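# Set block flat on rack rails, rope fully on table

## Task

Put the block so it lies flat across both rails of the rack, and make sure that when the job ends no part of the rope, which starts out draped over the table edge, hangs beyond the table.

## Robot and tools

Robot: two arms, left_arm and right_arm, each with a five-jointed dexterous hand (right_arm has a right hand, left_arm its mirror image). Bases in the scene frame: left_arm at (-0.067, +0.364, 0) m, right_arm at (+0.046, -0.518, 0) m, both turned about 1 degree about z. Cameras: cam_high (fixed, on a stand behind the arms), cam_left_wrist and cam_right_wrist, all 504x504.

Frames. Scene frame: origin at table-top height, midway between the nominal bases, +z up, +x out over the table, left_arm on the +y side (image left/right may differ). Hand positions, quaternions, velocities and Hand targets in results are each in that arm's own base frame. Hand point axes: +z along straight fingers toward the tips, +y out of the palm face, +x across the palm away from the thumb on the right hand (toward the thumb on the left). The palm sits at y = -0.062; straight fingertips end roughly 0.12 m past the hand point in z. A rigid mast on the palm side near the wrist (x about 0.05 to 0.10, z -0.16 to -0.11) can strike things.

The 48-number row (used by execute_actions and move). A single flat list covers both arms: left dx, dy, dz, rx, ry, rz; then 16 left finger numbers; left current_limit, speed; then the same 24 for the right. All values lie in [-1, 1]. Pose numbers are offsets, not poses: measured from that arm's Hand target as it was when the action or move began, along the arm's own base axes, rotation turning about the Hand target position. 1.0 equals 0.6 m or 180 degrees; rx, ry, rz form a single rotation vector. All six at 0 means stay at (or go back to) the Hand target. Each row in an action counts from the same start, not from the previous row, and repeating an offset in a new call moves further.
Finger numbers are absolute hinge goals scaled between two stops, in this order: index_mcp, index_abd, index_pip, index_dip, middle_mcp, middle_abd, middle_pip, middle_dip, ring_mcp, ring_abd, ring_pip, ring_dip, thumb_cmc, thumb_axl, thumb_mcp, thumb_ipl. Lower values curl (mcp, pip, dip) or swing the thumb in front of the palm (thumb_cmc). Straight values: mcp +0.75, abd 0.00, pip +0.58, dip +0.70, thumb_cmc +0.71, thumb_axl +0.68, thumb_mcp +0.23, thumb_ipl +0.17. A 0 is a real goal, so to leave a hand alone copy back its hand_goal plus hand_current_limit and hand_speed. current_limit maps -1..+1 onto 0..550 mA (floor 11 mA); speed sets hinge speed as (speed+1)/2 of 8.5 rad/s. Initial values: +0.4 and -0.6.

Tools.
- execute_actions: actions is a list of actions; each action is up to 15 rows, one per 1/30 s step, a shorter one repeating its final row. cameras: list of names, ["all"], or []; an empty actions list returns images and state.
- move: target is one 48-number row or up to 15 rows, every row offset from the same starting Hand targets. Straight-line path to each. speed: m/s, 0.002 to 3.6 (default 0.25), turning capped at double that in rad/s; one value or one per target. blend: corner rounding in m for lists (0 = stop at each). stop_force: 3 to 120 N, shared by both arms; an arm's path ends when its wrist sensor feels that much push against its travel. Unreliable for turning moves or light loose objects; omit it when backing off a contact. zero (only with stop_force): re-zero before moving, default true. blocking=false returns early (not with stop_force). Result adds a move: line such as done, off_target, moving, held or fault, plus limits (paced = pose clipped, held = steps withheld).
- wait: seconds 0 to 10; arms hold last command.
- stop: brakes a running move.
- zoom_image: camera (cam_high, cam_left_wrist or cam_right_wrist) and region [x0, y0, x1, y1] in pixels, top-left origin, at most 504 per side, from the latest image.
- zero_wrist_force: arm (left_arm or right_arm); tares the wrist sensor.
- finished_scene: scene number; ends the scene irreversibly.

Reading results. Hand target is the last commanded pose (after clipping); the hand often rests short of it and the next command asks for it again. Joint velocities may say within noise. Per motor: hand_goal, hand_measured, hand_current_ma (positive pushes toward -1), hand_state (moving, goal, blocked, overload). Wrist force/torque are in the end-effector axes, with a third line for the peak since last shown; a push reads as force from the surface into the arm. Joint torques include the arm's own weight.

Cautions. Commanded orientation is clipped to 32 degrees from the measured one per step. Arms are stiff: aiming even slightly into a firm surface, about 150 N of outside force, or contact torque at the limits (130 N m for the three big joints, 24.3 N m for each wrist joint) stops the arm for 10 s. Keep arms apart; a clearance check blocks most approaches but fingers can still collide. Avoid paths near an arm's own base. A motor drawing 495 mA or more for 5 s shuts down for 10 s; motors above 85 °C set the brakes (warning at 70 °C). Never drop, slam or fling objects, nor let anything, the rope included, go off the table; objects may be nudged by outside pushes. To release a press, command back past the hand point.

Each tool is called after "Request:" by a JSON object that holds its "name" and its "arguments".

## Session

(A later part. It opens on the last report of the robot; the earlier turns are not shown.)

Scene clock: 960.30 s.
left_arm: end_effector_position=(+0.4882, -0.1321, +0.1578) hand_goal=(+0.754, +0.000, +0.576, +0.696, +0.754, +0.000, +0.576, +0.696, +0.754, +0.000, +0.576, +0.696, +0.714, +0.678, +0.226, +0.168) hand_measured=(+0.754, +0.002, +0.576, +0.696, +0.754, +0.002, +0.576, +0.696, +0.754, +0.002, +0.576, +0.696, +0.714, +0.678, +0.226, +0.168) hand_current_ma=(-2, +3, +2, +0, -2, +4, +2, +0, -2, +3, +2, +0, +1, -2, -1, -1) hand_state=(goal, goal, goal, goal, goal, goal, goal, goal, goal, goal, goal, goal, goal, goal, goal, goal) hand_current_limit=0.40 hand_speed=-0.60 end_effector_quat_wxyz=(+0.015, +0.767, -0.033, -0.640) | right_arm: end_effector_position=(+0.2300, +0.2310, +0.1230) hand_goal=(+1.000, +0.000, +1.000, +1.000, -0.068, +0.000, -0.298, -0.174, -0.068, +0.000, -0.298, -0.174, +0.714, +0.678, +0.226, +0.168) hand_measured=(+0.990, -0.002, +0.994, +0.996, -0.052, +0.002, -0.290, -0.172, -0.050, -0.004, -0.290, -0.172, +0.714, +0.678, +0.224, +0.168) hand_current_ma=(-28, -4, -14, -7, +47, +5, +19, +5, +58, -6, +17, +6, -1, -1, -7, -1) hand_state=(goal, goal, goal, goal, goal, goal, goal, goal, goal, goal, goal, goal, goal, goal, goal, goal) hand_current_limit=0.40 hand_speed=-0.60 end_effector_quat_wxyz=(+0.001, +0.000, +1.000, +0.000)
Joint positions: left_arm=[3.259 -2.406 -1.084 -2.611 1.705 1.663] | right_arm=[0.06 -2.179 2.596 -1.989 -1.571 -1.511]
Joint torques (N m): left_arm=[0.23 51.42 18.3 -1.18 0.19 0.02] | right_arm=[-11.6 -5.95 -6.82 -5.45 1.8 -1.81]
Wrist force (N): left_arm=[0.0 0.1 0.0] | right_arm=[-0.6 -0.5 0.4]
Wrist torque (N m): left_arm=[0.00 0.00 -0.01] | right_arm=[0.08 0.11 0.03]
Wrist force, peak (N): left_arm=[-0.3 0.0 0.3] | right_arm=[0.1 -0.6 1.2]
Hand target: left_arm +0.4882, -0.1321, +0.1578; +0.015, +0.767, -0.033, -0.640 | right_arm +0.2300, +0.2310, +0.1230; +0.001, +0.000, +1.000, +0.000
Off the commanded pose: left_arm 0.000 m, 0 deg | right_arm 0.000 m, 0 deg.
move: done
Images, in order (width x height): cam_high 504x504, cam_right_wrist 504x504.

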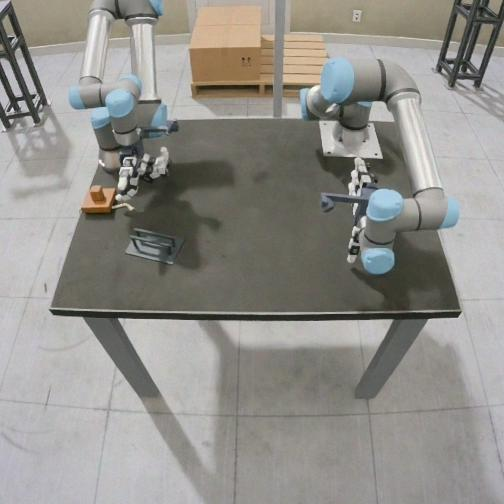

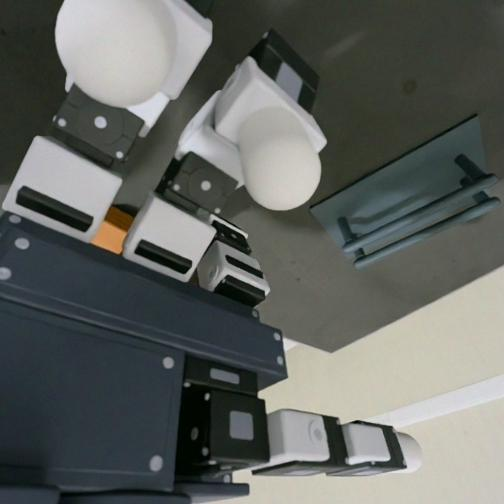

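Request:
{"name": "move", "arguments": {"target": [0,0,0,0,0,0,0.754,0,0.576,0.696,0.754,0,0.576,0.696,0.754,0,0.576,0.696,0.714,0.678,0.226,0.168,0.4,-0.6,0.0167,-0.0833,0.128,0,0,0,1,0,1,1,-0.068,0,-0.298,-0.174,-0.068,0,-0.298,-0.174,0.714,0.678,0.226,0.168,0.4,-0.6], "speed": 0.2}}

Request:
{"name": "move", "arguments": {"target": [0,0,0,0,0,0,0.754,0,0.576,0.696,0.754,0,0.576,0.696,0.754,0,0.576,0.696,0.714,0.678,0.226,0.168,0.4,-0.6,0,0,0,0,0,0,0.754,0,0.576,0.696,-0.479,0,-0.81,-0.464,0.754,0,0.576,0.696,0.714,0.678,0.226,0.168,0.4,-0.6], "speed": 0.2, "cameras": ["cam_high","cam_right_wrist"]}}

Request:
{"name": "zoom_image", "arguments": {"camera": "cam_right_wrist", "region": [80, 20, 300, 240]}}

Scene clock: 1076.43 s.
left_arm: end_effector_position=(+0.4882, -0.1321, +0.1578) hand_goal=(+0.754, +0.000, +0.576, +0.696, +0.754, +0.000, +0.576, +0.696, +0.754, +0.000, +0.576, +0.696, +0.714, +0.678, +0.226, +0.168) hand_measured=(+0.754, +0.002, +0.576, +0.696, +0.754, +0.002, +0.576, +0.696, +0.754, +0.002, +0.576, +0.696, +0.714, +0.678, +0.226, +0.168) hand_current_ma=(-2, +3, +2, +0, -2, +4, +2, +0, -2, +3, +2, +0, +1, -2, -1, -1) hand_state=(goal, goal, goal, goal, goal, goal, goal, goal, goal, goal, goal, goal, goal, goal, goal, goal) hand_current_limit=0.40 hand_speed=-0.60 end_effector_quat_wxyz=(+0.015, +0.767, -0.033, -0.640) | right_arm: end_effector_position=(+0.2400, +0.1810, +0.1998) hand_goal=(+1.000, +0.000, +1.000, +1.000, -0.068, +0.000, -0.298, -0.174, -0.068, +0.000, -0.298, -0.174, +0.714, +0.678, +0.226, +0.168) hand_measured=(+0.990, -0.002, +0.994, +0.996, -0.052, +0.002, -0.290, -0.172, -0.050, -0.004, -0.290, -0.172, +0.714, +0.678, +0.224, +0.168) hand_current_ma=(-28, -4, -14, -7, +47, +5, +19, +5, +58, -6, +17, +6, -1, -1, -8, -1) hand_state=(goal, goal, goal, goal, goal, goal, goal, goal, goal, goal, goal, goal, goal, goal, goal, goal) hand_current_limit=0.40 hand_speed=-0.60 end_effector_quat_wxyz=(+0.001, +0.000, +1.000, +0.000)
Joint positions: left_arm=[3.259 -2.406 -1.084 -2.611 1.705 1.663] | right_arm=[-0.179 -2.333 2.437 -1.676 -1.571 -1.751]
Joint torques (N m): left_arm=[0.27 51.54 17.99 -1.27 0.22 0] | right_arm=[-11.23 -3.03 -34.9 0.12 1.89 -1.53]
Wrist force (N): left_arm=[0.0 0.1 -0.1] | right_arm=[0.4 -0.7 0.5]
Wrist torque (N m): left_arm=[0.03 0.00 -0.01] | right_arm=[0.05 -0.05 0.12]
Wrist force, peak (N): left_arm=[-0.3 0.1 0.1] | right_arm=[0.2 0.1 1.4]
Hand target: left_arm +0.4882, -0.1321, +0.1578; +0.015, +0.767, -0.033, -0.640 | right_arm +0.2400, +0.1810, +0.1998; +0.001, +0.000, +1.000, +0.000
Off the commanded pose: left_arm 0.000 m, 0 deg | right_arm 0.000 m, 0 deg.
move: done

Scene clock: 1077.33 s.
left_arm: end_effector_position=(+0.4882, -0.1321, +0.1578) hand_goal=(+0.754, +0.000, +0.576, +0.696, +0.754, +0.000, +0.576, +0.696, +0.754, +0.000, +0.576, +0.696, +0.714, +0.678, +0.226, +0.168) hand_measured=(+0.754, +0.002, +0.576, +0.696, +0.754, +0.002, +0.576, +0.696, +0.754, +0.002, +0.576, +0.696, +0.714, +0.678, +0.226, +0.168) hand_current_ma=(-2, +3, +2, +0, -2, +4, +2, +0, -2, +3, +2, +0, +1, -2, -1, -1) hand_state=(goal, goal, goal, goal, goal, goal, goal, goal, goal, goal, goal, goal, goal, goal, goal, goal) hand_current_limit=0.40 hand_speed=-0.60 end_effector_quat_wxyz=(+0.015, +0.767, -0.033, -0.640) | right_arm: end_effector_position=(+0.2400, +0.1810, +0.1998) hand_goal=(+0.754, +0.000, +0.576, +0.696, -0.478, +0.000, -0.810, -0.464, +0.754, +0.000, +0.576, +0.696, +0.714, +0.678, +0.226, +0.168) hand_measured=(+0.754, -0.002, +0.578, +0.698, -0.384, +0.002, -0.640, -0.456, +0.750, -0.004, +0.572, +0.694, +0.714, +0.678, +0.224, +0.168) hand_current_ma=(+0, -4, +4, +5, +385, +5, +385, +19, -8, -6, -6, -5, -1, -1, -8, -1) hand_state=(goal, goal, goal, goal, blocked, goal, blocked, goal, goal, goal, goal, goal, goal, goal, goal, goal) hand_current_limit=0.40 hand_speed=-0.60 end_effector_quat_wxyz=(+0.001, +0.000, +1.000, +0.000)
Joint positions: left_arm=[3.259 -2.406 -1.084 -2.611 1.705 1.663] | right_arm=[-0.18 -2.333 2.437 -1.676 -1.571 -1.751]
Joint torques (N m): left_arm=[0.89 50.87 18.17 -1.21 0.19 0.03] | right_arm=[-10.04 -2.1 -33.15 -0.09 1.81 -1.83]
Wrist force (N): left_arm=[0.1 -0.1 0.0] | right_arm=[0.4 -0.5 0.8]
Wrist torque (N m): left_arm=[-0.01 -0.01 0.01] | right_arm=[0.02 -0.06 0.13]
Wrist force, peak (N): left_arm=[-0.2 -0.1 0.2] | right_arm=[0.2 -1.0 0.8]
Hand target: left_arm +0.4882, -0.1321, +0.1578; +0.015, +0.767, -0.033, -0.640 | right_arm +0.2400, +0.1810, +0.1998; +0.001, +0.000, +1.000, +0.000
Off the commanded pose: left_arm 0.000 m, 0 deg | right_arm 0.000 m, 0 deg.
move: done
Images, in order (width x height): cam_high 504x504, cam_right_wrist 504x504.

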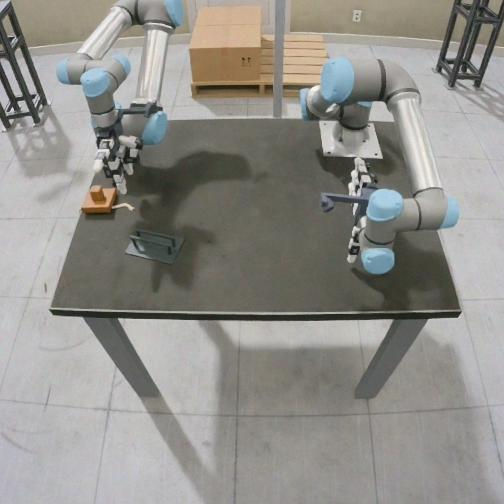

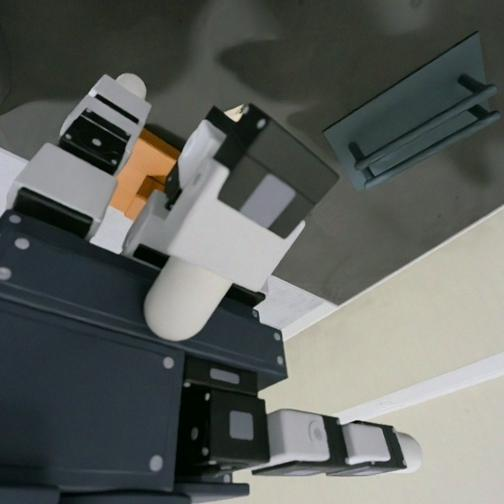

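Scaled by 2.291.

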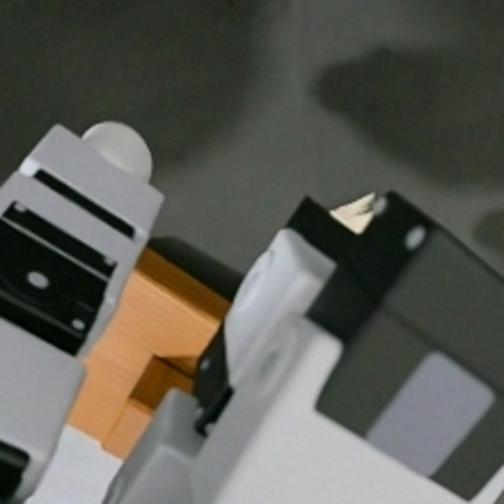

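Request:
{"name": "move", "arguments": {"target": [0,0,0,0,0,0,0.754,0,0.576,0.696,0.754,0,0.576,0.696,0.754,0,0.576,0.696,0.714,0.678,0.226,0.168,0.4,-0.6,0,0,0,0,0,0,0.754,0,0.576,0.696,1,0,0.8,0.696,0.754,0,0.576,0.696,0.714,0.678,0.226,0.168,0.4,-0.6], "speed": 0.2, "cameras": ["cam_right_wrist"]}}

Request:
{"name": "zoom_image", "arguments": {"camera": "cam_right_wrist", "region": [80, 20, 300, 240]}}

Scene clock: 1102.47 s.
left_arm: end_effector_position=(+0.4882, -0.1321, +0.1578) hand_goal=(+0.754, +0.000, +0.576, +0.696, +0.754, +0.000, +0.576, +0.696, +0.754, +0.000, +0.576, +0.696, +0.714, +0.678, +0.226, +0.168) hand_measured=(+0.754, +0.002, +0.576, +0.696, +0.754, +0.002, +0.576, +0.696, +0.754, +0.002, +0.576, +0.696, +0.714, +0.678, +0.226, +0.168) hand_current_ma=(-2, +3, +2, +0, -2, +4, +2, +0, -2, +3, +2, +0, +1, -2, -1, -1) hand_state=(goal, goal, goal, goal, goal, goal, goal, goal, goal, goal, goal, goal, goal, goal, goal, goal) hand_current_limit=0.40 hand_speed=-0.60 end_effector_quat_wxyz=(+0.015, +0.767, -0.033, -0.640) | right_arm: end_effector_position=(+0.2400, +0.1810, +0.1998) hand_goal=(+0.754, +0.000, +0.576, +0.696, +1.000, +0.000, +0.800, +0.696, +0.754, +0.000, +0.576, +0.696, +0.714, +0.678, +0.226, +0.168) hand_measured=(+0.754, -0.002, +0.578, +0.698, +0.990, +0.002, +0.794, +0.694, +0.750, -0.004, +0.572, +0.694, +0.714, +0.678, +0.224, +0.168) hand_current_ma=(+0, -4, +4, +5, -26, +5, -14, -5, -8, -6, -6, -5, -1, -1, -8, -1) hand_state=(goal, goal, goal, goal, goal, goal, goal, goal, goal, goal, goal, goal, goal, goal, goal, goal) hand_current_limit=0.40 hand_speed=-0.60 end_effector_quat_wxyz=(+0.001, +0.000, +1.000, +0.000)
Joint positions: left_arm=[3.259 -2.406 -1.084 -2.611 1.705 1.663] | right_arm=[-0.18 -2.333 2.437 -1.676 -1.571 -1.751]
Joint torques (N m): left_arm=[0.6 51.29 19.05 -1.21 0.28 0.07] | right_arm=[-9.83 -2.73 -26.56 0.1 -0.21 -1.36]
Wrist force (N): left_arm=[-0.1 0.0 0.0] | right_arm=[0.1 -0.6 0.5]
Wrist torque (N m): left_arm=[0.00 0.02 -0.01] | right_arm=[-0.04 -0.02 0.10]
Wrist force, peak (N): left_arm=[-0.1 0.3 0.1] | right_arm=[0.3 -0.8 0.9]
Hand target: left_arm +0.4882, -0.1321, +0.1578; +0.015, +0.767, -0.033, -0.640 | right_arm +0.2400, +0.1810, +0.1998; +0.001, +0.000, +1.000, +0.000
Off the commanded pose: left_arm 0.000 m, 0 deg | right_arm 0.000 m, 0 deg.
move: done
Images, in order (width x height): cam_right_wrist 504x504.

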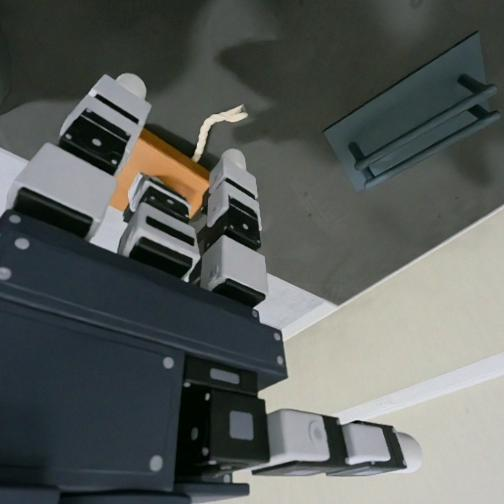

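Scaled by 2.291.

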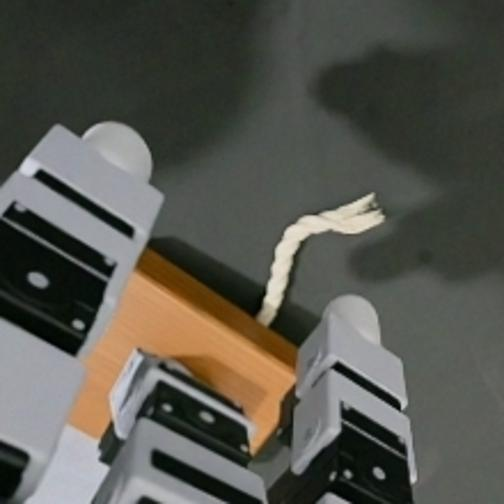

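Request:
{"name": "move", "arguments": {"target": [0,0,0,0,0,0,0.754,0,0.576,0.696,0.754,0,0.576,0.696,0.754,0,0.576,0.696,0.714,0.678,0.226,0.168,0.4,-0.6,0.0542,-0.045,-0.1083,0,0,0,0.754,0.1,0.576,0.696,-0.274,0,-0.518,-0.391,0.754,-0.1,0.576,0.696,0.714,0.678,0.226,0.168,0.4,-0.6], "speed": 0.15, "cameras": ["cam_right_wrist"]}}

Request:
{"name": "zoom_image", "arguments": {"camera": "cam_right_wrist", "region": [80, 20, 300, 240]}}

Scene clock: 1143.47 s.
left_arm: end_effector_position=(+0.4882, -0.1321, +0.1578) hand_goal=(+0.754, +0.000, +0.576, +0.696, +0.754, +0.000, +0.576, +0.696, +0.754, +0.000, +0.576, +0.696, +0.714, +0.678, +0.226, +0.168) hand_measured=(+0.754, +0.002, +0.576, +0.696, +0.754, +0.002, +0.576, +0.696, +0.754, +0.002, +0.576, +0.696, +0.714, +0.678, +0.226, +0.168) hand_current_ma=(-2, +3, +2, +0, -2, +4, +2, +0, -2, +3, +2, +0, +1, -2, -1, -1) hand_state=(goal, goal, goal, goal, goal, goal, goal, goal, goal, goal, goal, goal, goal, goal, goal, goal) hand_current_limit=0.40 hand_speed=-0.60 end_effector_quat_wxyz=(+0.015, +0.767, -0.033, -0.640) | right_arm: end_effector_position=(+0.2725, +0.1540, +0.1349) hand_goal=(+0.754, +0.100, +0.576, +0.696, -0.274, +0.000, -0.518, -0.390, +0.754, -0.100, +0.576, +0.696, +0.714, +0.678, +0.226, +0.168) hand_measured=(+0.754, +0.096, +0.578, +0.698, -0.258, +0.002, -0.512, -0.388, +0.750, -0.096, +0.572, +0.694, +0.714, +0.678, +0.224, +0.168) hand_current_ma=(+0, -7, +4, +5, +50, +5, +13, +4, -8, +7, -6, -5, -1, -1, -8, -1) hand_state=(goal, goal, goal, goal, goal, goal, goal, goal, goal, goal, goal, goal, goal, goal, goal, goal) hand_current_limit=0.40 hand_speed=-0.60 end_effector_quat_wxyz=(+0.001, +0.000, +1.000, +0.000)
Joint positions: left_arm=[3.259 -2.406 -1.084 -2.611 1.705 1.663] | right_arm=[-0.271 -2.173 2.561 -1.96 -1.571 -1.842]
Joint torques (N m): left_arm=[0.27 51.74 18.52 -1.25 0.17 0.09] | right_arm=[11.06 12.75 -8.57 -5.37 1.96 1.15]
Wrist force (N): left_arm=[0.0 0.0 0.0] | right_arm=[-0.3 -0.4 0.8]
Wrist torque (N m): left_arm=[0.00 0.01 0.00] | right_arm=[0.03 0.06 0.06]
Wrist force, peak (N): left_arm=[0.1 -0.1 0.3] | right_arm=[-0.6 -0.8 1.3]
Hand target: left_arm +0.4882, -0.1321, +0.1578; +0.015, +0.767, -0.033, -0.640 | right_arm +0.2725, +0.1540, +0.1348; +0.001, +0.000, +1.000, +0.000
Off the commanded pose: left_arm 0.000 m, 0 deg | right_arm 0.000 m, 0 deg.
move: done
Images, in order (width x height): cam_right_wrist 504x504.

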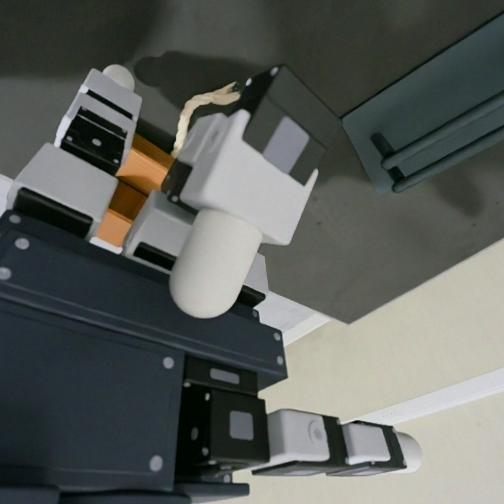

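Scaled by 2.291.

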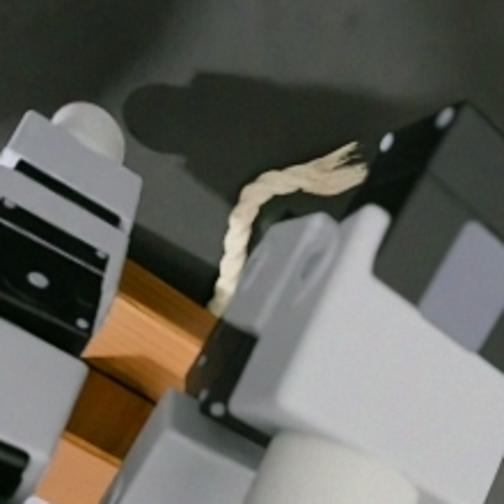

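Request:
{"name": "move", "arguments": {"target": [0,0,0,0,0,0,0.754,0,0.576,0.696,0.754,0,0.576,0.696,0.754,0,0.576,0.696,0.714,0.678,0.226,0.168,0.4,-0.6,0,0,-0.03,0,0,0,0.754,0.1,0.576,0.696,-0.274,0,-0.518,-0.391,0.754,-0.1,0.576,0.696,0.714,0.678,0.226,0.168,0.4,-0.6], "speed": 0.01, "stop_force": 3, "cameras": ["cam_right_wrist"]}}

Request:
{"name": "zoom_image", "arguments": {"camera": "cam_right_wrist", "region": [80, 20, 300, 240]}}

Scene clock: 1156.67 s.
left_arm: end_effector_position=(+0.4882, -0.1321, +0.1578) hand_goal=(+0.754, +0.000, +0.576, +0.696, +0.754, +0.000, +0.576, +0.696, +0.754, +0.000, +0.576, +0.696, +0.714, +0.678, +0.226, +0.168) hand_measured=(+0.754, +0.002, +0.576, +0.696, +0.754, +0.002, +0.576, +0.696, +0.754, +0.002, +0.576, +0.696, +0.714, +0.678, +0.226, +0.168) hand_current_ma=(-2, +3, +2, +0, -2, +4, +2, +0, -2, +3, +2, +0, +1, -2, -1, -1) hand_state=(goal, goal, goal, goal, goal, goal, goal, goal, goal, goal, goal, goal, goal, goal, goal, goal) hand_current_limit=0.40 hand_speed=-0.60 end_effector_quat_wxyz=(+0.015, +0.767, -0.033, -0.640) | right_arm: end_effector_position=(+0.2725, +0.1540, +0.1220) hand_goal=(+0.754, +0.100, +0.576, +0.696, -0.274, +0.000, -0.518, -0.390, +0.754, -0.100, +0.576, +0.696, +0.714, +0.678, +0.226, +0.168) hand_measured=(+0.754, +0.096, +0.578, +0.698, -0.258, +0.002, -0.512, -0.388, +0.750, -0.096, +0.572, +0.694, +0.714, +0.678, +0.224, +0.168) hand_current_ma=(+0, -6, +4, +5, +50, +5, +13, +4, -8, +5, -6, -5, -1, -1, -8, -1) hand_state=(goal, goal, goal, goal, goal, goal, goal, goal, goal, goal, goal, goal, goal, goal, goal, goal) hand_current_limit=0.40 hand_speed=-0.60 end_effector_quat_wxyz=(+0.001, +0.000, +1.000, +0.000)
Joint positions: left_arm=[3.259 -2.406 -1.084 -2.611 1.705 1.663] | right_arm=[-0.271 -2.151 2.589 -2.011 -1.571 -1.842]
Joint torques (N m): left_arm=[0.56 51.38 17.78 -1.1 0.28 0.07] | right_arm=[-7.22 -6.25 -33.01 0.34 1.78 -0.94]
Wrist force (N): left_arm=[0.0 -0.1 0.0] | right_arm=[-0.2 -0.7 -1.9]
Wrist torque (N m): left_arm=[-0.01 0.00 0.00] | right_arm=[0.22 0.08 0.06]
Wrist force, peak (N): left_arm=[0.2 -0.3 -0.1] | right_arm=[0.2 -0.8 -10.4]
Hand target: left_arm +0.4882, -0.1321, +0.1578; +0.015, +0.767, -0.033, -0.640 | right_arm +0.2725, +0.1540, +0.1220; +0.001, +0.000, +1.000, +0.000 (not the last commanded pose)
Off the commanded pose: left_arm 0.000 m, 0 deg | right_arm 0.005 m, 0 deg.
move: contact (right_arm)
Images, in order (width x height): cam_right_wrist 504x504.

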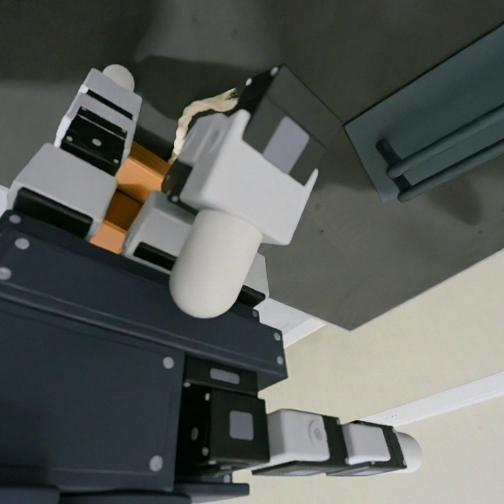

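Scaled by 2.291.

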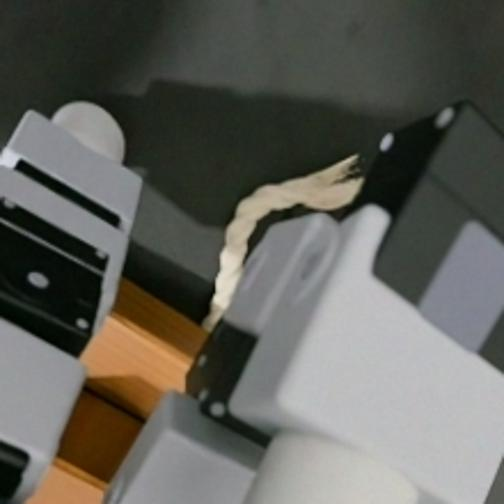

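Request:
{"name": "move", "arguments": {"target": [[0,0,0,0,0,0,0.754,0,0.576,0.696,0.754,0,0.576,0.696,0.754,0,0.576,0.696,0.714,0.678,0.226,0.168,0.4,-0.6,0,0,0.001,0,0,0,0.754,-0.25,0.576,0.696,-0.274,0,-0.518,-0.391,0.754,0.25,0.576,0.696,0.714,0.678,0.226,0.168,0.4,-0.8],[0,0,0,0,0,0,0.754,0,0.576,0.696,0.754,0,0.576,0.696,0.754,0,0.576,0.696,0.714,0.678,0.226,0.168,0.4,-0.6,0,0,-0.0035,0,0,0,0.754,-0.25,0.576,0.696,-0.274,0,-0.518,-0.391,0.754,0.25,0.576,0.696,0.714,0.678,0.226,0.168,0.4,-0.8]], "speed": 0.01, "cameras": ["cam_right_wrist"]}}

Request:
{"name": "zoom_image", "arguments": {"camera": "cam_right_wrist", "region": [80, 20, 300, 240]}}

Scene clock: 1180.17 s.
left_arm: end_effector_position=(+0.4882, -0.1321, +0.1578) hand_goal=(+0.754, +0.000, +0.576, +0.696, +0.754, +0.000, +0.576, +0.696, +0.754, +0.000, +0.576, +0.696, +0.714, +0.678, +0.226, +0.168) hand_measured=(+0.754, +0.002, +0.576, +0.696, +0.754, +0.002, +0.576, +0.696, +0.754, +0.002, +0.576, +0.696, +0.714, +0.678, +0.226, +0.168) hand_current_ma=(-2, +3, +2, +0, -2, +4, +2, +0, -2, +3, +2, +0, +1, -2, -1, -1) hand_state=(goal, goal, goal, goal, goal, goal, goal, goal, goal, goal, goal, goal, goal, goal, goal, goal) hand_current_limit=0.40 hand_speed=-0.60 end_effector_quat_wxyz=(+0.015, +0.767, -0.033, -0.640) | right_arm: end_effector_position=(+0.2725, +0.1540, +0.1200) hand_goal=(+0.754, -0.250, +0.576, +0.696, -0.274, +0.000, -0.518, -0.390, +0.754, +0.250, +0.576, +0.696, +0.714, +0.678, +0.226, +0.168) hand_measured=(+0.754, -0.244, +0.578, +0.698, -0.258, +0.002, -0.512, -0.388, +0.750, +0.244, +0.572, +0.694, +0.714, +0.678, +0.224, +0.168) hand_current_ma=(+0, +10, +4, +4, +50, +5, +13, +4, -8, -12, -6, -5, -1, -1, -8, -1) hand_state=(goal, goal, goal, goal, goal, goal, goal, goal, goal, goal, goal, goal, goal, goal, goal, goal) hand_current_limit=0.40 hand_speed=-0.80 end_effector_quat_wxyz=(+0.001, +0.000, +1.000, +0.000)
Joint positions: left_arm=[3.259 -2.406 -1.084 -2.611 1.705 1.663] | right_arm=[-0.271 -2.147 2.594 -2.019 -1.571 -1.842]
Joint torques (N m): left_arm=[0.4 51.56 18.83 -1.24 0.34 0.05] | right_arm=[-8.45 11.69 -6.78 -5.41 0.57 1.15]
Wrist force (N): left_arm=[0.1 0.0 0.1] | right_arm=[0.0 -0.5 0.6]
Wrist torque (N m): left_arm=[0.00 0.00 0.01] | right_arm=[0.02 0.03 0.07]
Wrist force, peak (N): left_arm=[0.0 0.0 0.4] | right_arm=[-0.6 -0.5 -7.5]
Hand target: left_arm +0.4882, -0.1321, +0.1578; +0.015, +0.767, -0.033, -0.640 | right_arm +0.2725, +0.1540, +0.1199; +0.001, +0.000, +1.000, +0.000
Off the commanded pose: left_arm 0.000 m, 0 deg | right_arm 0.000 m, 0 deg.
move: done
Images, in order (width x height): cam_right_wrist 504x504.

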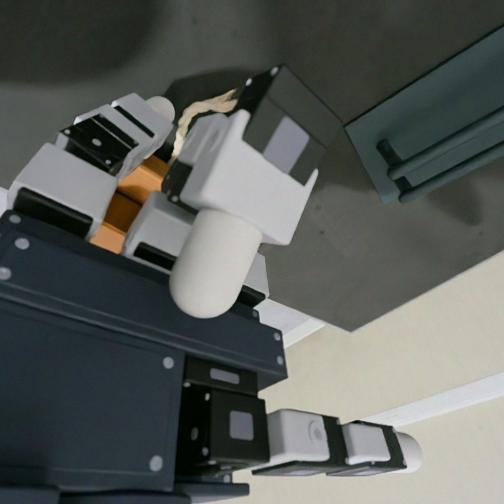

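Scaled by 2.291.

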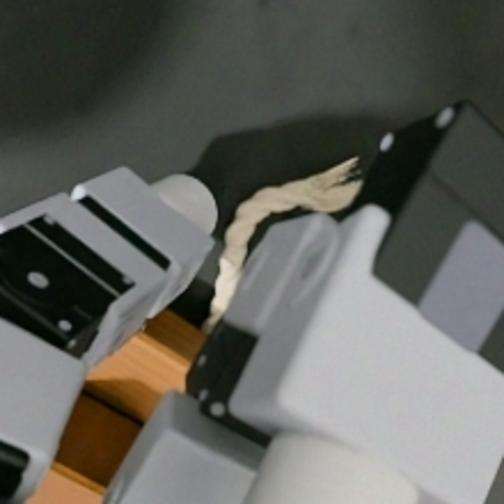

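Request:
{"name": "execute_actions", "arguments": {"actions": [[[0,0,0,0,0,0,0.754,0,0.576,0.696,0.754,0,0.576,0.696,0.754,0,0.576,0.696,0.714,0.678,0.226,0.168,0.4,-0.6,0,0,-0.0008,0,0,0,0.754,-0.28,0.576,0.696,-0.274,0,-0.518,-0.391,0.754,0.28,0.576,0.696,0.714,0.678,0.226,0.168,0.75,-0.9],[0,0,0,0,0,0,0.754,0,0.576,0.696,0.754,0,0.576,0.696,0.754,0,0.576,0.696,0.714,0.678,0.226,0.168,0.4,-0.6,0,0,-0.0015,0,0,0,0.754,-0.3,0.576,0.696,-0.274,0,-0.518,-0.391,0.754,0.3,0.576,0.696,0.714,0.678,0.226,0.168,0.75,-0.9],[0,0,0,0,0,0,0.754,0,0.576,0.696,0.754,0,0.576,0.696,0.754,0,0.576,0.696,0.714,0.678,0.226,0.168,0.4,-0.6,0,0,-0.0025,0,0,0,0.754,-0.35,0.576,0.696,-0.274,0,-0.518,-0.391,0.754,0.35,0.576,0.696,0.714,0.678,0.226,0.168,0.75,-0.9],[0,0,0,0,0,0,0.754,0,0.576,0.696,0.754,0,0.576,0.696,0.754,0,0.576,0.696,0.714,0.678,0.226,0.168,0.4,-0.6,0,0,-0.0035,0,0,0,0.754,-0.4,0.576,0.696,-0.274,0,-0.518,-0.391,0.754,0.4,0.576,0.696,0.714,0.678,0.226,0.168,0.75,-0.9],[0,0,0,0,0,0,0.754,0,0.576,0.696,0.754,0,0.576,0.696,0.754,0,0.576,0.696,0.714,0.678,0.226,0.168,0.4,-0.6,0,0,-0.0045,0,0,0,0.754,-0.5,0.576,0.696,-0.274,0,-0.518,-0.391,0.754,0.5,0.576,0.696,0.714,0.678,0.226,0.168,0.75,-0.9]]], "cameras": ["cam_right_wrist"]}}

Request:
{"name": "zoom_image", "arguments": {"camera": "cam_right_wrist", "region": [80, 20, 300, 240]}}

Scene clock: 1210.80 s.
left_arm: end_effector_position=(+0.4882, -0.1321, +0.1578) hand_goal=(+0.754, +0.000, +0.576, +0.696, +0.754, +0.000, +0.576, +0.696, +0.754, +0.000, +0.576, +0.696, +0.714, +0.678, +0.226, +0.168) hand_measured=(+0.754, +0.002, +0.576, +0.696, +0.754, +0.002, +0.576, +0.696, +0.754, +0.002, +0.576, +0.696, +0.714, +0.678, +0.226, +0.168) hand_current_ma=(-2, +3, +2, +0, -2, +4, +2, +0, -2, +3, +2, +0, +1, -2, -1, -1) hand_state=(goal, goal, goal, goal, goal, goal, goal, goal, goal, goal, goal, goal, goal, goal, goal, goal) hand_current_limit=0.40 hand_speed=-0.60 end_effector_quat_wxyz=(+0.015, +0.767, -0.033, -0.640) | right_arm: end_effector_position=(+0.2725, +0.1540, +0.1172) hand_goal=(+0.754, -0.500, +0.576, +0.696, -0.274, +0.000, -0.518, -0.390, +0.754, +0.500, +0.576, +0.696, +0.714, +0.678, +0.226, +0.168) hand_measured=(+0.758, -0.384, +0.578, +0.698, -0.258, +0.002, -0.512, -0.388, +0.750, +0.370, +0.572, +0.694, +0.714, +0.678, +0.224, +0.168) hand_current_ma=(+11, +406, +5, +4, +50, +5, +13, +4, -10, -465, -6, -5, -1, -1, -8, -1) hand_state=(goal, blocked, goal, goal, goal, goal, goal, goal, goal, blocked, goal, goal, goal, goal, goal, goal) hand_current_limit=0.75 hand_speed=-0.90 end_effector_quat_wxyz=(+0.001, +0.000, +1.000, +0.000)
Joint positions: left_arm=[3.259 -2.406 -1.084 -2.611 1.705 1.663] | right_arm=[-0.271 -2.141 2.6 -2.031 -1.571 -1.842]
Joint torques (N m): left_arm=[0.91 51.44 18.42 -1.2 0.36 0] | right_arm=[-7.37 12.49 -7.14 -5.27 -1.71 0.18]
Wrist force (N): left_arm=[0.1 0.2 0.1] | right_arm=[-0.4 -0.9 0.2]
Wrist torque (N m): left_arm=[0.02 -0.01 0.00] | right_arm=[0.05 0.06 0.03]
Wrist force, peak (N): left_arm=[-0.4 0.1 0.2] | right_arm=[0.0 -0.8 0.9]
Hand target: left_arm +0.4882, -0.1321, +0.1578; +0.015, +0.767, -0.033, -0.640 | right_arm +0.2725, +0.1540, +0.1172; +0.001, +0.000, +1.000, +0.000
Off the commanded pose: left_arm 0.000 m, 0 deg | right_arm 0.000 m, 0 deg.
Images, in order (width x height): cam_right_wrist 504x504.

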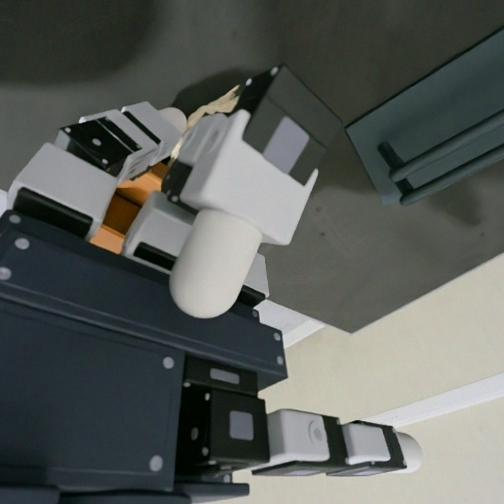

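Scaled by 2.291.

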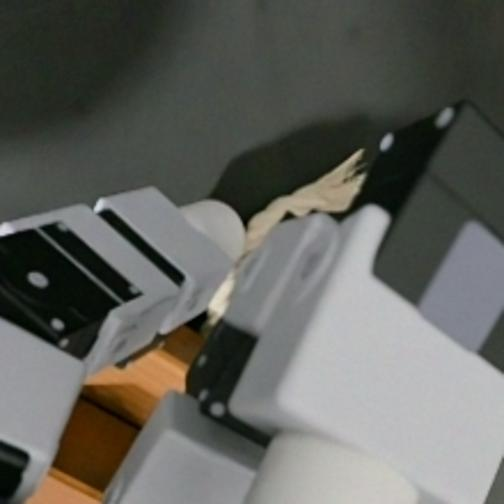

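Request:
{"name": "move", "arguments": {"target": [0,0,0,0,0,0,0.754,0,0.576,0.696,0.754,0,0.576,0.696,0.754,0,0.576,0.696,0.714,0.678,0.226,0.168,0.4,-0.6,0,0,-0.0028,0,0,0,0.754,-0.5,0.576,0.696,-0.274,0,-0.518,-0.391,0.754,0.5,0.576,0.696,0.714,0.678,0.226,0.168,0.75,-0.9], "speed": 0.005}}

Request:
{"name": "move", "arguments": {"target": [0,0,0,0,0,0,0.754,0,0.576,0.696,0.754,0,0.576,0.696,0.754,0,0.576,0.696,0.714,0.678,0.226,0.168,0.4,-0.6,0,0.05,0,0,0,0,0.754,-0.5,0.576,0.696,-0.274,0,-0.518,-0.391,0.754,0.5,0.576,0.696,0.714,0.678,0.226,0.168,0.75,-0.9], "speed": 0.03, "cameras": ["cam_high","cam_right_wrist"]}}

Request:
{"name": "zoom_image", "arguments": {"camera": "cam_right_wrist", "region": [80, 20, 300, 240]}}

Request:
{"name": "zoom_image", "arguments": {"camera": "cam_high", "region": [70, 150, 190, 270]}}

Scene clock: 1230.13 s.
left_arm: end_effector_position=(+0.4882, -0.1321, +0.1578) hand_goal=(+0.754, +0.000, +0.576, +0.696, +0.754, +0.000, +0.576, +0.696, +0.754, +0.000, +0.576, +0.696, +0.714, +0.678, +0.226, +0.168) hand_measured=(+0.754, +0.002, +0.576, +0.696, +0.754, +0.002, +0.576, +0.696, +0.754, +0.002, +0.576, +0.696, +0.714, +0.678, +0.226, +0.168) hand_current_ma=(-2, +3, +2, +0, -2, +4, +2, +0, -2, +3, +2, +0, +1, -2, -1, -1) hand_state=(goal, goal, goal, goal, goal, goal, goal, goal, goal, goal, goal, goal, goal, goal, goal, goal) hand_current_limit=0.40 hand_speed=-0.60 end_effector_quat_wxyz=(+0.015, +0.767, -0.033, -0.640) | right_arm: end_effector_position=(+0.2725, +0.1540, +0.1156) hand_goal=(+0.754, -0.500, +0.576, +0.696, -0.274, +0.000, -0.518, -0.390, +0.754, +0.500, +0.576, +0.696, +0.714, +0.678, +0.226, +0.168) hand_measured=(+0.758, -0.388, +0.578, +0.698, -0.258, +0.002, -0.512, -0.388, +0.750, +0.370, +0.572, +0.694, +0.714, +0.678, +0.224, +0.168) hand_current_ma=(+11, +388, +5, +4, +50, +5, +13, +4, -11, -460, -6, -5, -1, -1, -8, -1) hand_state=(goal, blocked, goal, goal, goal, goal, goal, goal, goal, blocked, goal, goal, goal, goal, goal, goal) hand_current_limit=0.75 hand_speed=-0.90 end_effector_quat_wxyz=(+0.001, +0.000, +1.000, +0.000)
Joint positions: left_arm=[3.259 -2.406 -1.084 -2.611 1.705 1.663] | right_arm=[-0.271 -2.138 2.603 -2.037 -1.571 -1.842]
Joint torques (N m): left_arm=[0.5 51.18 19.1 -1.19 0.38 0.02] | right_arm=[8.69 14.79 -1.32 -4.14 -1.6 -0.27]
Wrist force (N): left_arm=[0.0 -0.1 0.0] | right_arm=[0.9 -0.8 -12.6]
Wrist torque (N m): left_arm=[-0.01 0.01 -0.01] | right_arm=[1.05 0.50 0.14]
Wrist force, peak (N): left_arm=[0.0 -0.2 0.3] | right_arm=[0.9 -0.8 -12.6]
Hand target: left_arm +0.4882, -0.1321, +0.1578; +0.015, +0.767, -0.033, -0.640 | right_arm +0.2725, +0.1540, +0.1155; +0.001, +0.000, +1.000, +0.000
Off the commanded pose: left_arm 0.000 m, 0 deg | right_arm 0.000 m, 0 deg.
move: done

Scene clock: 1231.63 s.
left_arm: end_effector_position=(+0.4882, -0.1321, +0.1578) hand_goal=(+0.754, +0.000, +0.576, +0.696, +0.754, +0.000, +0.576, +0.696, +0.754, +0.000, +0.576, +0.696, +0.714, +0.678, +0.226, +0.168) hand_measured=(+0.754, +0.002, +0.576, +0.696, +0.754, +0.002, +0.576, +0.696, +0.754, +0.002, +0.576, +0.696, +0.714, +0.678, +0.226, +0.168) hand_current_ma=(-2, +3, +2, +0, -2, +4, +2, +0, -2, +3, +2, +0, +1, -2, -1, -1) hand_state=(goal, goal, goal, goal, goal, goal, goal, goal, goal, goal, goal, goal, goal, goal, goal, goal) hand_current_limit=0.40 hand_speed=-0.60 end_effector_quat_wxyz=(+0.015, +0.767, -0.033, -0.640) | right_arm: end_effector_position=(+0.2725, +0.1840, +0.1155) hand_goal=(+0.754, -0.500, +0.576, +0.696, -0.274, +0.000, -0.518, -0.390, +0.754, +0.500, +0.576, +0.696, +0.714, +0.678, +0.226, +0.168) hand_measured=(+0.804, -0.388, +0.612, +0.718, -0.258, +0.002, -0.512, -0.388, +0.796, +0.374, +0.606, +0.712, +0.714, +0.678, +0.224, +0.168) hand_current_ma=(+191, +387, +118, +63, +50, +5, +13, +4, +154, -449, +96, +43, -1, -1, -8, -1) hand_state=(blocked, blocked, blocked, blocked, goal, goal, goal, goal, blocked, blocked, blocked, goal, goal, goal, goal, goal) hand_current_limit=0.75 hand_speed=-0.90 end_effector_quat_wxyz=(+0.001, +0.000, +1.000, +0.000)
Joint positions: left_arm=[3.259 -2.406 -1.084 -2.611 1.705 1.663] | right_arm=[-0.142 -2.093 2.587 -2.066 -1.571 -1.713]
Joint torques (N m): left_arm=[0.75 51.19 18.54 -1.42 0.26 0.08] | right_arm=[9.96 11.48 -29.72 -4.56 -0.3 1.71]
Wrist force (N): left_arm=[-0.1 -0.1 0.0] | right_arm=[0.2 -5.4 -7.2]
Wrist torque (N m): left_arm=[-0.01 0.02 -0.01] | right_arm=[1.04 0.20 -0.17]
Wrist force, peak (N): left_arm=[-0.3 0.0 -0.1] | right_arm=[1.2 -2.6 -18.5]
Hand target: left_arm +0.4882, -0.1321, +0.1578; +0.015, +0.767, -0.033, -0.640 | right_arm +0.2725, +0.1840, +0.1155; +0.001, +0.000, +1.000, +0.000
Off the commanded pose: left_arm 0.000 m, 0 deg | right_arm 0.000 m, 0 deg.
move: done
Images, in order (width x height): cam_high 504x504, cam_right_wrist 504x504.

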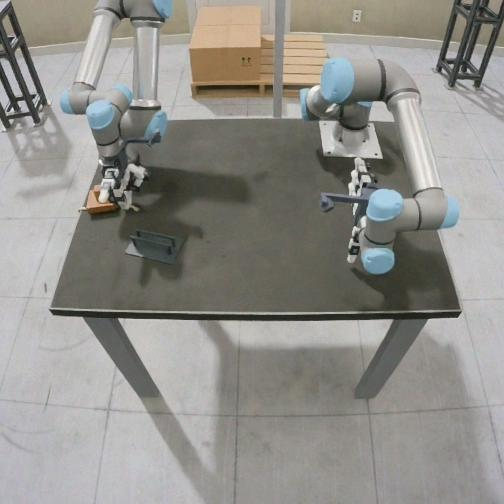

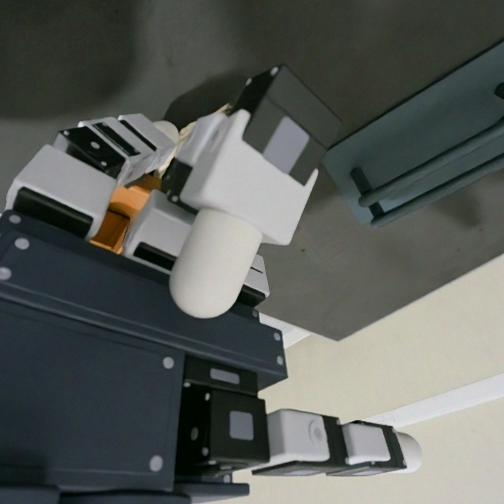

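Scaled by 2.291.

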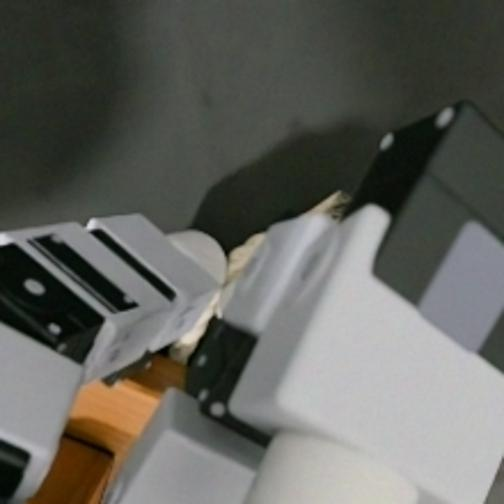

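Scaled by 4.200.

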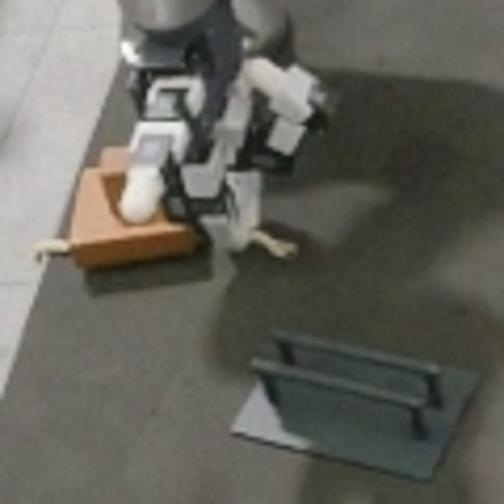

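Request:
{"name": "move", "arguments": {"target": [0,0,0,0,0,0,0.754,0,0.576,0.696,0.754,0,0.576,0.696,0.754,0,0.576,0.696,0.714,0.678,0.226,0.168,0.4,-0.6,0,0.2,0,0,0,0,0.754,-0.5,0.576,0.696,-0.274,0,-0.518,-0.391,0.754,0.5,0.576,0.696,0.714,0.678,0.226,0.168,0.75,-0.9], "speed": 0.04, "cameras": ["cam_high","cam_right_wrist"]}}

Request:
{"name": "zoom_image", "arguments": {"camera": "cam_high", "region": [70, 150, 190, 270]}}

Scene clock: 1249.80 s.
left_arm: end_effector_position=(+0.4882, -0.1321, +0.1578) hand_goal=(+0.754, +0.000, +0.576, +0.696, +0.754, +0.000, +0.576, +0.696, +0.754, +0.000, +0.576, +0.696, +0.714, +0.678, +0.226, +0.168) hand_measured=(+0.754, +0.002, +0.576, +0.696, +0.754, +0.002, +0.576, +0.696, +0.754, +0.002, +0.576, +0.696, +0.714, +0.678, +0.226, +0.168) hand_current_ma=(-2, +3, +2, +0, -2, +4, +2, +0, -2, +3, +2, +0, +1, -2, -1, -1) hand_state=(goal, goal, goal, goal, goal, goal, goal, goal, goal, goal, goal, goal, goal, goal, goal, goal) hand_current_limit=0.40 hand_speed=-0.60 end_effector_quat_wxyz=(+0.015, +0.767, -0.033, -0.640) | right_arm: end_effector_position=(+0.2725, +0.3039, +0.1155) hand_goal=(+0.754, -0.500, +0.576, +0.696, -0.274, +0.000, -0.518, -0.390, +0.754, +0.500, +0.576, +0.696, +0.714, +0.678, +0.226, +0.168) hand_measured=(+0.808, -0.388, +0.614, +0.718, -0.258, +0.002, -0.512, -0.388, +0.800, +0.374, +0.610, +0.712, +0.714, +0.678, +0.224, +0.168) hand_current_ma=(+208, +387, +128, +69, +50, +5, +13, +4, +168, -449, +107, +48, -1, -1, -8, -1) hand_state=(blocked, blocked, blocked, blocked, goal, goal, goal, goal, blocked, blocked, blocked, goal, goal, goal, goal, goal) hand_current_limit=0.75 hand_speed=-0.90 end_effector_quat_wxyz=(+0.001, +0.000, +1.000, +0.000)
Joint positions: left_arm=[3.259 -2.406 -1.084 -2.611 1.705 1.663] | right_arm=[0.307 -1.847 2.462 -2.187 -1.572 -1.264]
Joint torques (N m): left_arm=[0.34 51.47 18.44 -1.27 0.27 -0.03] | right_arm=[10.62 4.3 -29.19 -5.07 -0.43 1.59]
Wrist force (N): left_arm=[0.0 -0.2 -0.1] | right_arm=[0.2 -6.0 -8.0]
Wrist torque (N m): left_arm=[-0.02 0.00 0.00] | right_arm=[1.09 0.27 -0.19]
Wrist force, peak (N): left_arm=[-0.3 0.1 0.2] | right_arm=[0.2 -6.0 -8.0]
Hand target: left_arm +0.4882, -0.1321, +0.1578; +0.015, +0.767, -0.033, -0.640 | right_arm +0.2725, +0.3040, +0.1155; +0.001, +0.000, +1.000, +0.000
Off the commanded pose: left_arm 0.000 m, 0 deg | right_arm 0.000 m, 0 deg.
move: done
Images, in order (width x height): cam_high 504x504, cam_right_wrist 504x504.

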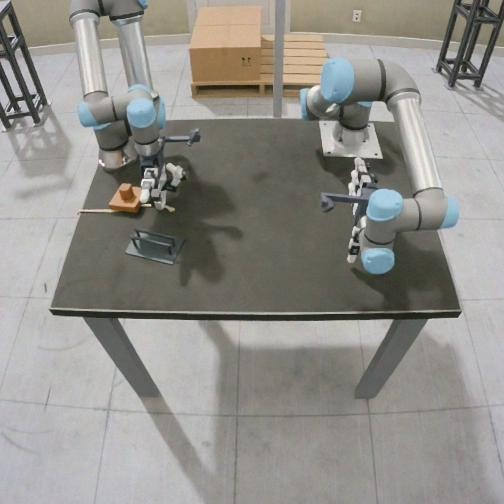

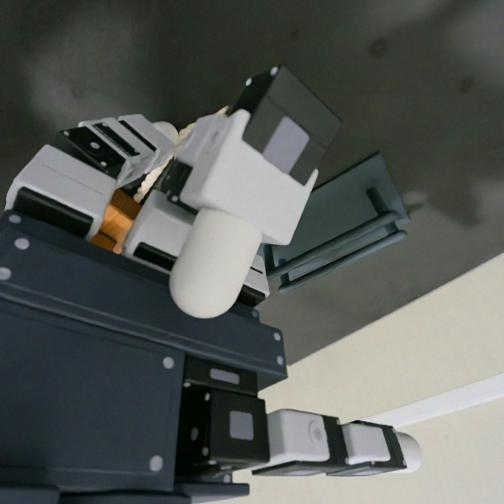

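Scaled by 4.200.

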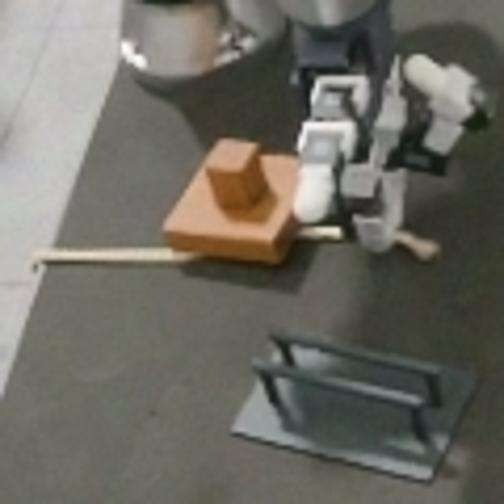

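Request:
{"name": "move", "arguments": {"target": [0,0,0,0,0,0,0.754,0,0.576,0.696,0.754,0,0.576,0.696,0.754,0,0.576,0.696,0.714,0.678,0.226,0.168,0.4,-0.6,0,0.1667,0,0,0,0,0.754,-0.5,0.576,0.696,-0.274,0,-0.518,-0.391,0.754,0.5,0.576,0.696,0.714,0.678,0.226,0.168,0.75,-0.9], "speed": 0.05, "cameras": ["cam_high"]}}

Request:
{"name": "zoom_image", "arguments": {"camera": "cam_high", "region": [60, 150, 200, 290]}}

Scene clock: 1262.13 s.
left_arm: end_effector_position=(+0.4882, -0.1321, +0.1578) hand_goal=(+0.754, +0.000, +0.576, +0.696, +0.754, +0.000, +0.576, +0.696, +0.754, +0.000, +0.576, +0.696, +0.714, +0.678, +0.226, +0.168) hand_measured=(+0.754, +0.002, +0.576, +0.696, +0.754, +0.002, +0.576, +0.696, +0.754, +0.002, +0.576, +0.696, +0.714, +0.678, +0.226, +0.168) hand_current_ma=(-2, +3, +2, +0, -2, +4, +2, +0, -2, +3, +2, +0, +1, -2, -1, -1) hand_state=(goal, goal, goal, goal, goal, goal, goal, goal, goal, goal, goal, goal, goal, goal, goal, goal) hand_current_limit=0.40 hand_speed=-0.60 end_effector_quat_wxyz=(+0.015, +0.767, -0.033, -0.640) | right_arm: end_effector_position=(+0.2725, +0.4039, +0.1155) hand_goal=(+0.754, -0.500, +0.576, +0.696, -0.274, +0.000, -0.518, -0.390, +0.754, +0.500, +0.576, +0.696, +0.714, +0.678, +0.226, +0.168) hand_measured=(+0.812, -0.388, +0.618, +0.720, -0.258, +0.002, -0.512, -0.388, +0.804, +0.374, +0.612, +0.714, +0.714, +0.678, +0.224, +0.168) hand_current_ma=(+225, +387, +139, +75, +50, +5, +13, +4, +185, -449, +118, +54, -1, -1, -8, -1) hand_state=(blocked, blocked, blocked, blocked, goal, goal, goal, goal, blocked, blocked, blocked, goal, goal, goal, goal, goal) hand_current_limit=0.75 hand_speed=-0.90 end_effector_quat_wxyz=(+0.001, +0.000, +1.000, +0.000)
Joint positions: left_arm=[3.259 -2.406 -1.084 -2.611 1.705 1.663] | right_arm=[0.572 -1.632 2.296 -2.236 -1.572 -1]
Joint torques (N m): left_arm=[0.59 51.28 18.97 -1.17 0.28 -0.05] | right_arm=[11.46 -3.28 -28.72 -5.65 -0.47 1.88]
Wrist force (N): left_arm=[-0.1 -0.1 0.1] | right_arm=[0.3 -6.2 -8.2]
Wrist torque (N m): left_arm=[-0.02 0.02 -0.01] | right_arm=[1.17 0.28 -0.19]
Wrist force, peak (N): left_arm=[-0.2 0.1 0.2] | right_arm=[0.1 -6.4 -8.7]
Hand target: left_arm +0.4882, -0.1321, +0.1578; +0.015, +0.767, -0.033, -0.640 | right_arm +0.2725, +0.4040, +0.1155; +0.001, +0.000, +1.000, +0.000
Off the commanded pose: left_arm 0.000 m, 0 deg | right_arm 0.000 m, 0 deg.
move: done
Images, in order (width x height): cam_high 504x504.

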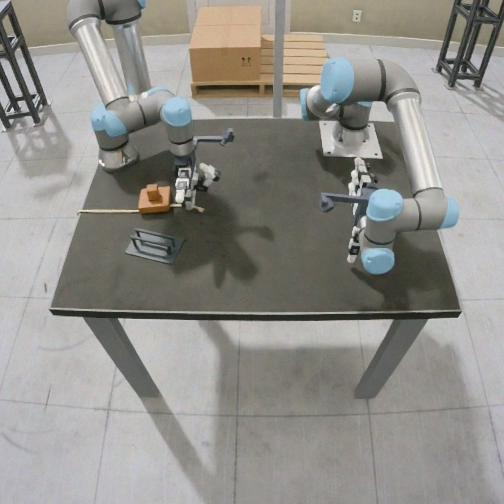

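Scaled by 3.600.

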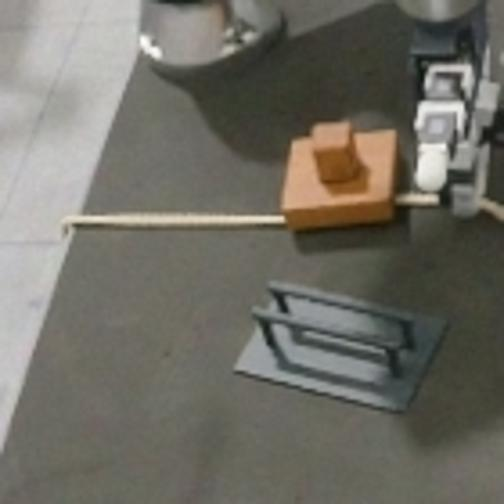

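Request:
{"name": "move", "arguments": {"target": [0,0,0,0,0,0,0.754,0,0.576,0.696,0.754,0,0.576,0.696,0.754,0,0.576,0.696,0.714,0.678,0.226,0.168,0.4,-0.6,0,0.1667,0,0,0,0,0.754,-0.5,0.576,0.696,-0.274,0,-0.518,-0.391,0.754,0.5,0.576,0.696,0.714,0.678,0.226,0.168,0.75,-0.9], "speed": 0.05, "cameras": ["cam_high"]}}

Request:
{"name": "zoom_image", "arguments": {"camera": "cam_high", "region": [60, 150, 220, 310]}}

Scene clock: 1272.97 s.
left_arm: end_effector_position=(+0.4882, -0.1321, +0.1578) hand_goal=(+0.754, +0.000, +0.576, +0.696, +0.754, +0.000, +0.576, +0.696, +0.754, +0.000, +0.576, +0.696, +0.714, +0.678, +0.226, +0.168) hand_measured=(+0.754, +0.002, +0.576, +0.696, +0.754, +0.002, +0.576, +0.696, +0.754, +0.002, +0.576, +0.696, +0.714, +0.678, +0.226, +0.168) hand_current_ma=(-2, +3, +2, +0, -2, +4, +2, +0, -2, +3, +2, +0, +1, -2, -1, -1) hand_state=(goal, goal, goal, goal, goal, goal, goal, goal, goal, goal, goal, goal, goal, goal, goal, goal) hand_current_limit=0.40 hand_speed=-0.60 end_effector_quat_wxyz=(+0.015, +0.767, -0.033, -0.640) | right_arm: end_effector_position=(+0.2725, +0.5039, +0.1155) hand_goal=(+0.754, -0.500, +0.576, +0.696, -0.274, +0.000, -0.518, -0.390, +0.754, +0.500, +0.576, +0.696, +0.714, +0.678, +0.226, +0.168) hand_measured=(+0.816, -0.388, +0.620, +0.722, -0.258, +0.002, -0.512, -0.388, +0.808, +0.374, +0.616, +0.716, +0.714, +0.678, +0.224, +0.168) hand_current_ma=(+245, +387, +152, +83, +50, +5, +13, +4, +206, -449, +131, +60, -1, -1, -8, -1) hand_state=(blocked, blocked, blocked, blocked, goal, goal, goal, goal, blocked, blocked, blocked, blocked, goal, goal, goal, goal) hand_current_limit=0.75 hand_speed=-0.90 end_effector_quat_wxyz=(+0.001, +0.000, +1.000, +0.000)
Joint positions: left_arm=[3.259 -2.406 -1.084 -2.611 1.705 1.663] | right_arm=[0.757 -1.434 2.087 -2.225 -1.572 -0.814]
Joint torques (N m): left_arm=[0.24 51.98 17.92 -1.18 0.28 -0.1] | right_arm=[10.18 -10.57 -29.39 -0.21 -0.6 1.8]
Wrist force (N): left_arm=[-0.1 -0.1 -0.1] | right_arm=[0.0 -6.7 -9.0]
Wrist torque (N m): left_arm=[-0.01 0.01 -0.01] | right_arm=[1.27 0.33 -0.21]
Wrist force, peak (N): left_arm=[-0.2 0.2 0.1] | right_arm=[0.2 -6.7 -9.2]
Hand target: left_arm +0.4882, -0.1321, +0.1578; +0.015, +0.767, -0.033, -0.640 | right_arm +0.2725, +0.5041, +0.1155; +0.001, +0.000, +1.000, +0.000
Off the commanded pose: left_arm 0.000 m, 0 deg | right_arm 0.000 m, 0 deg.
move: done
Images, in order (width x height): cam_high 504x504.

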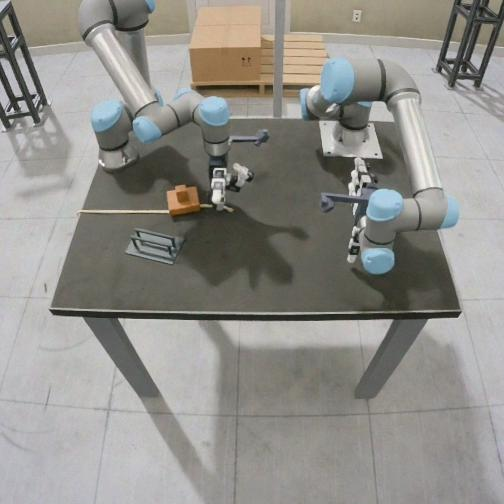

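Scaled by 3.150.

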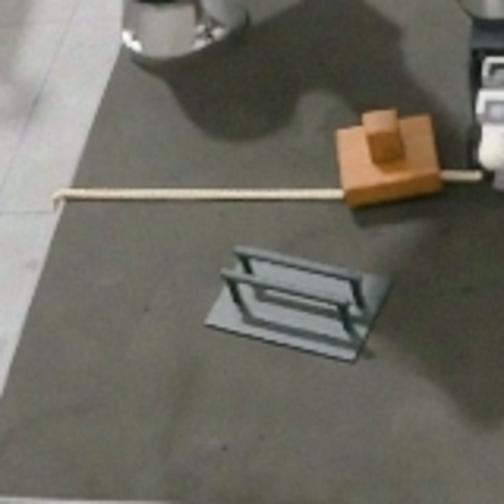

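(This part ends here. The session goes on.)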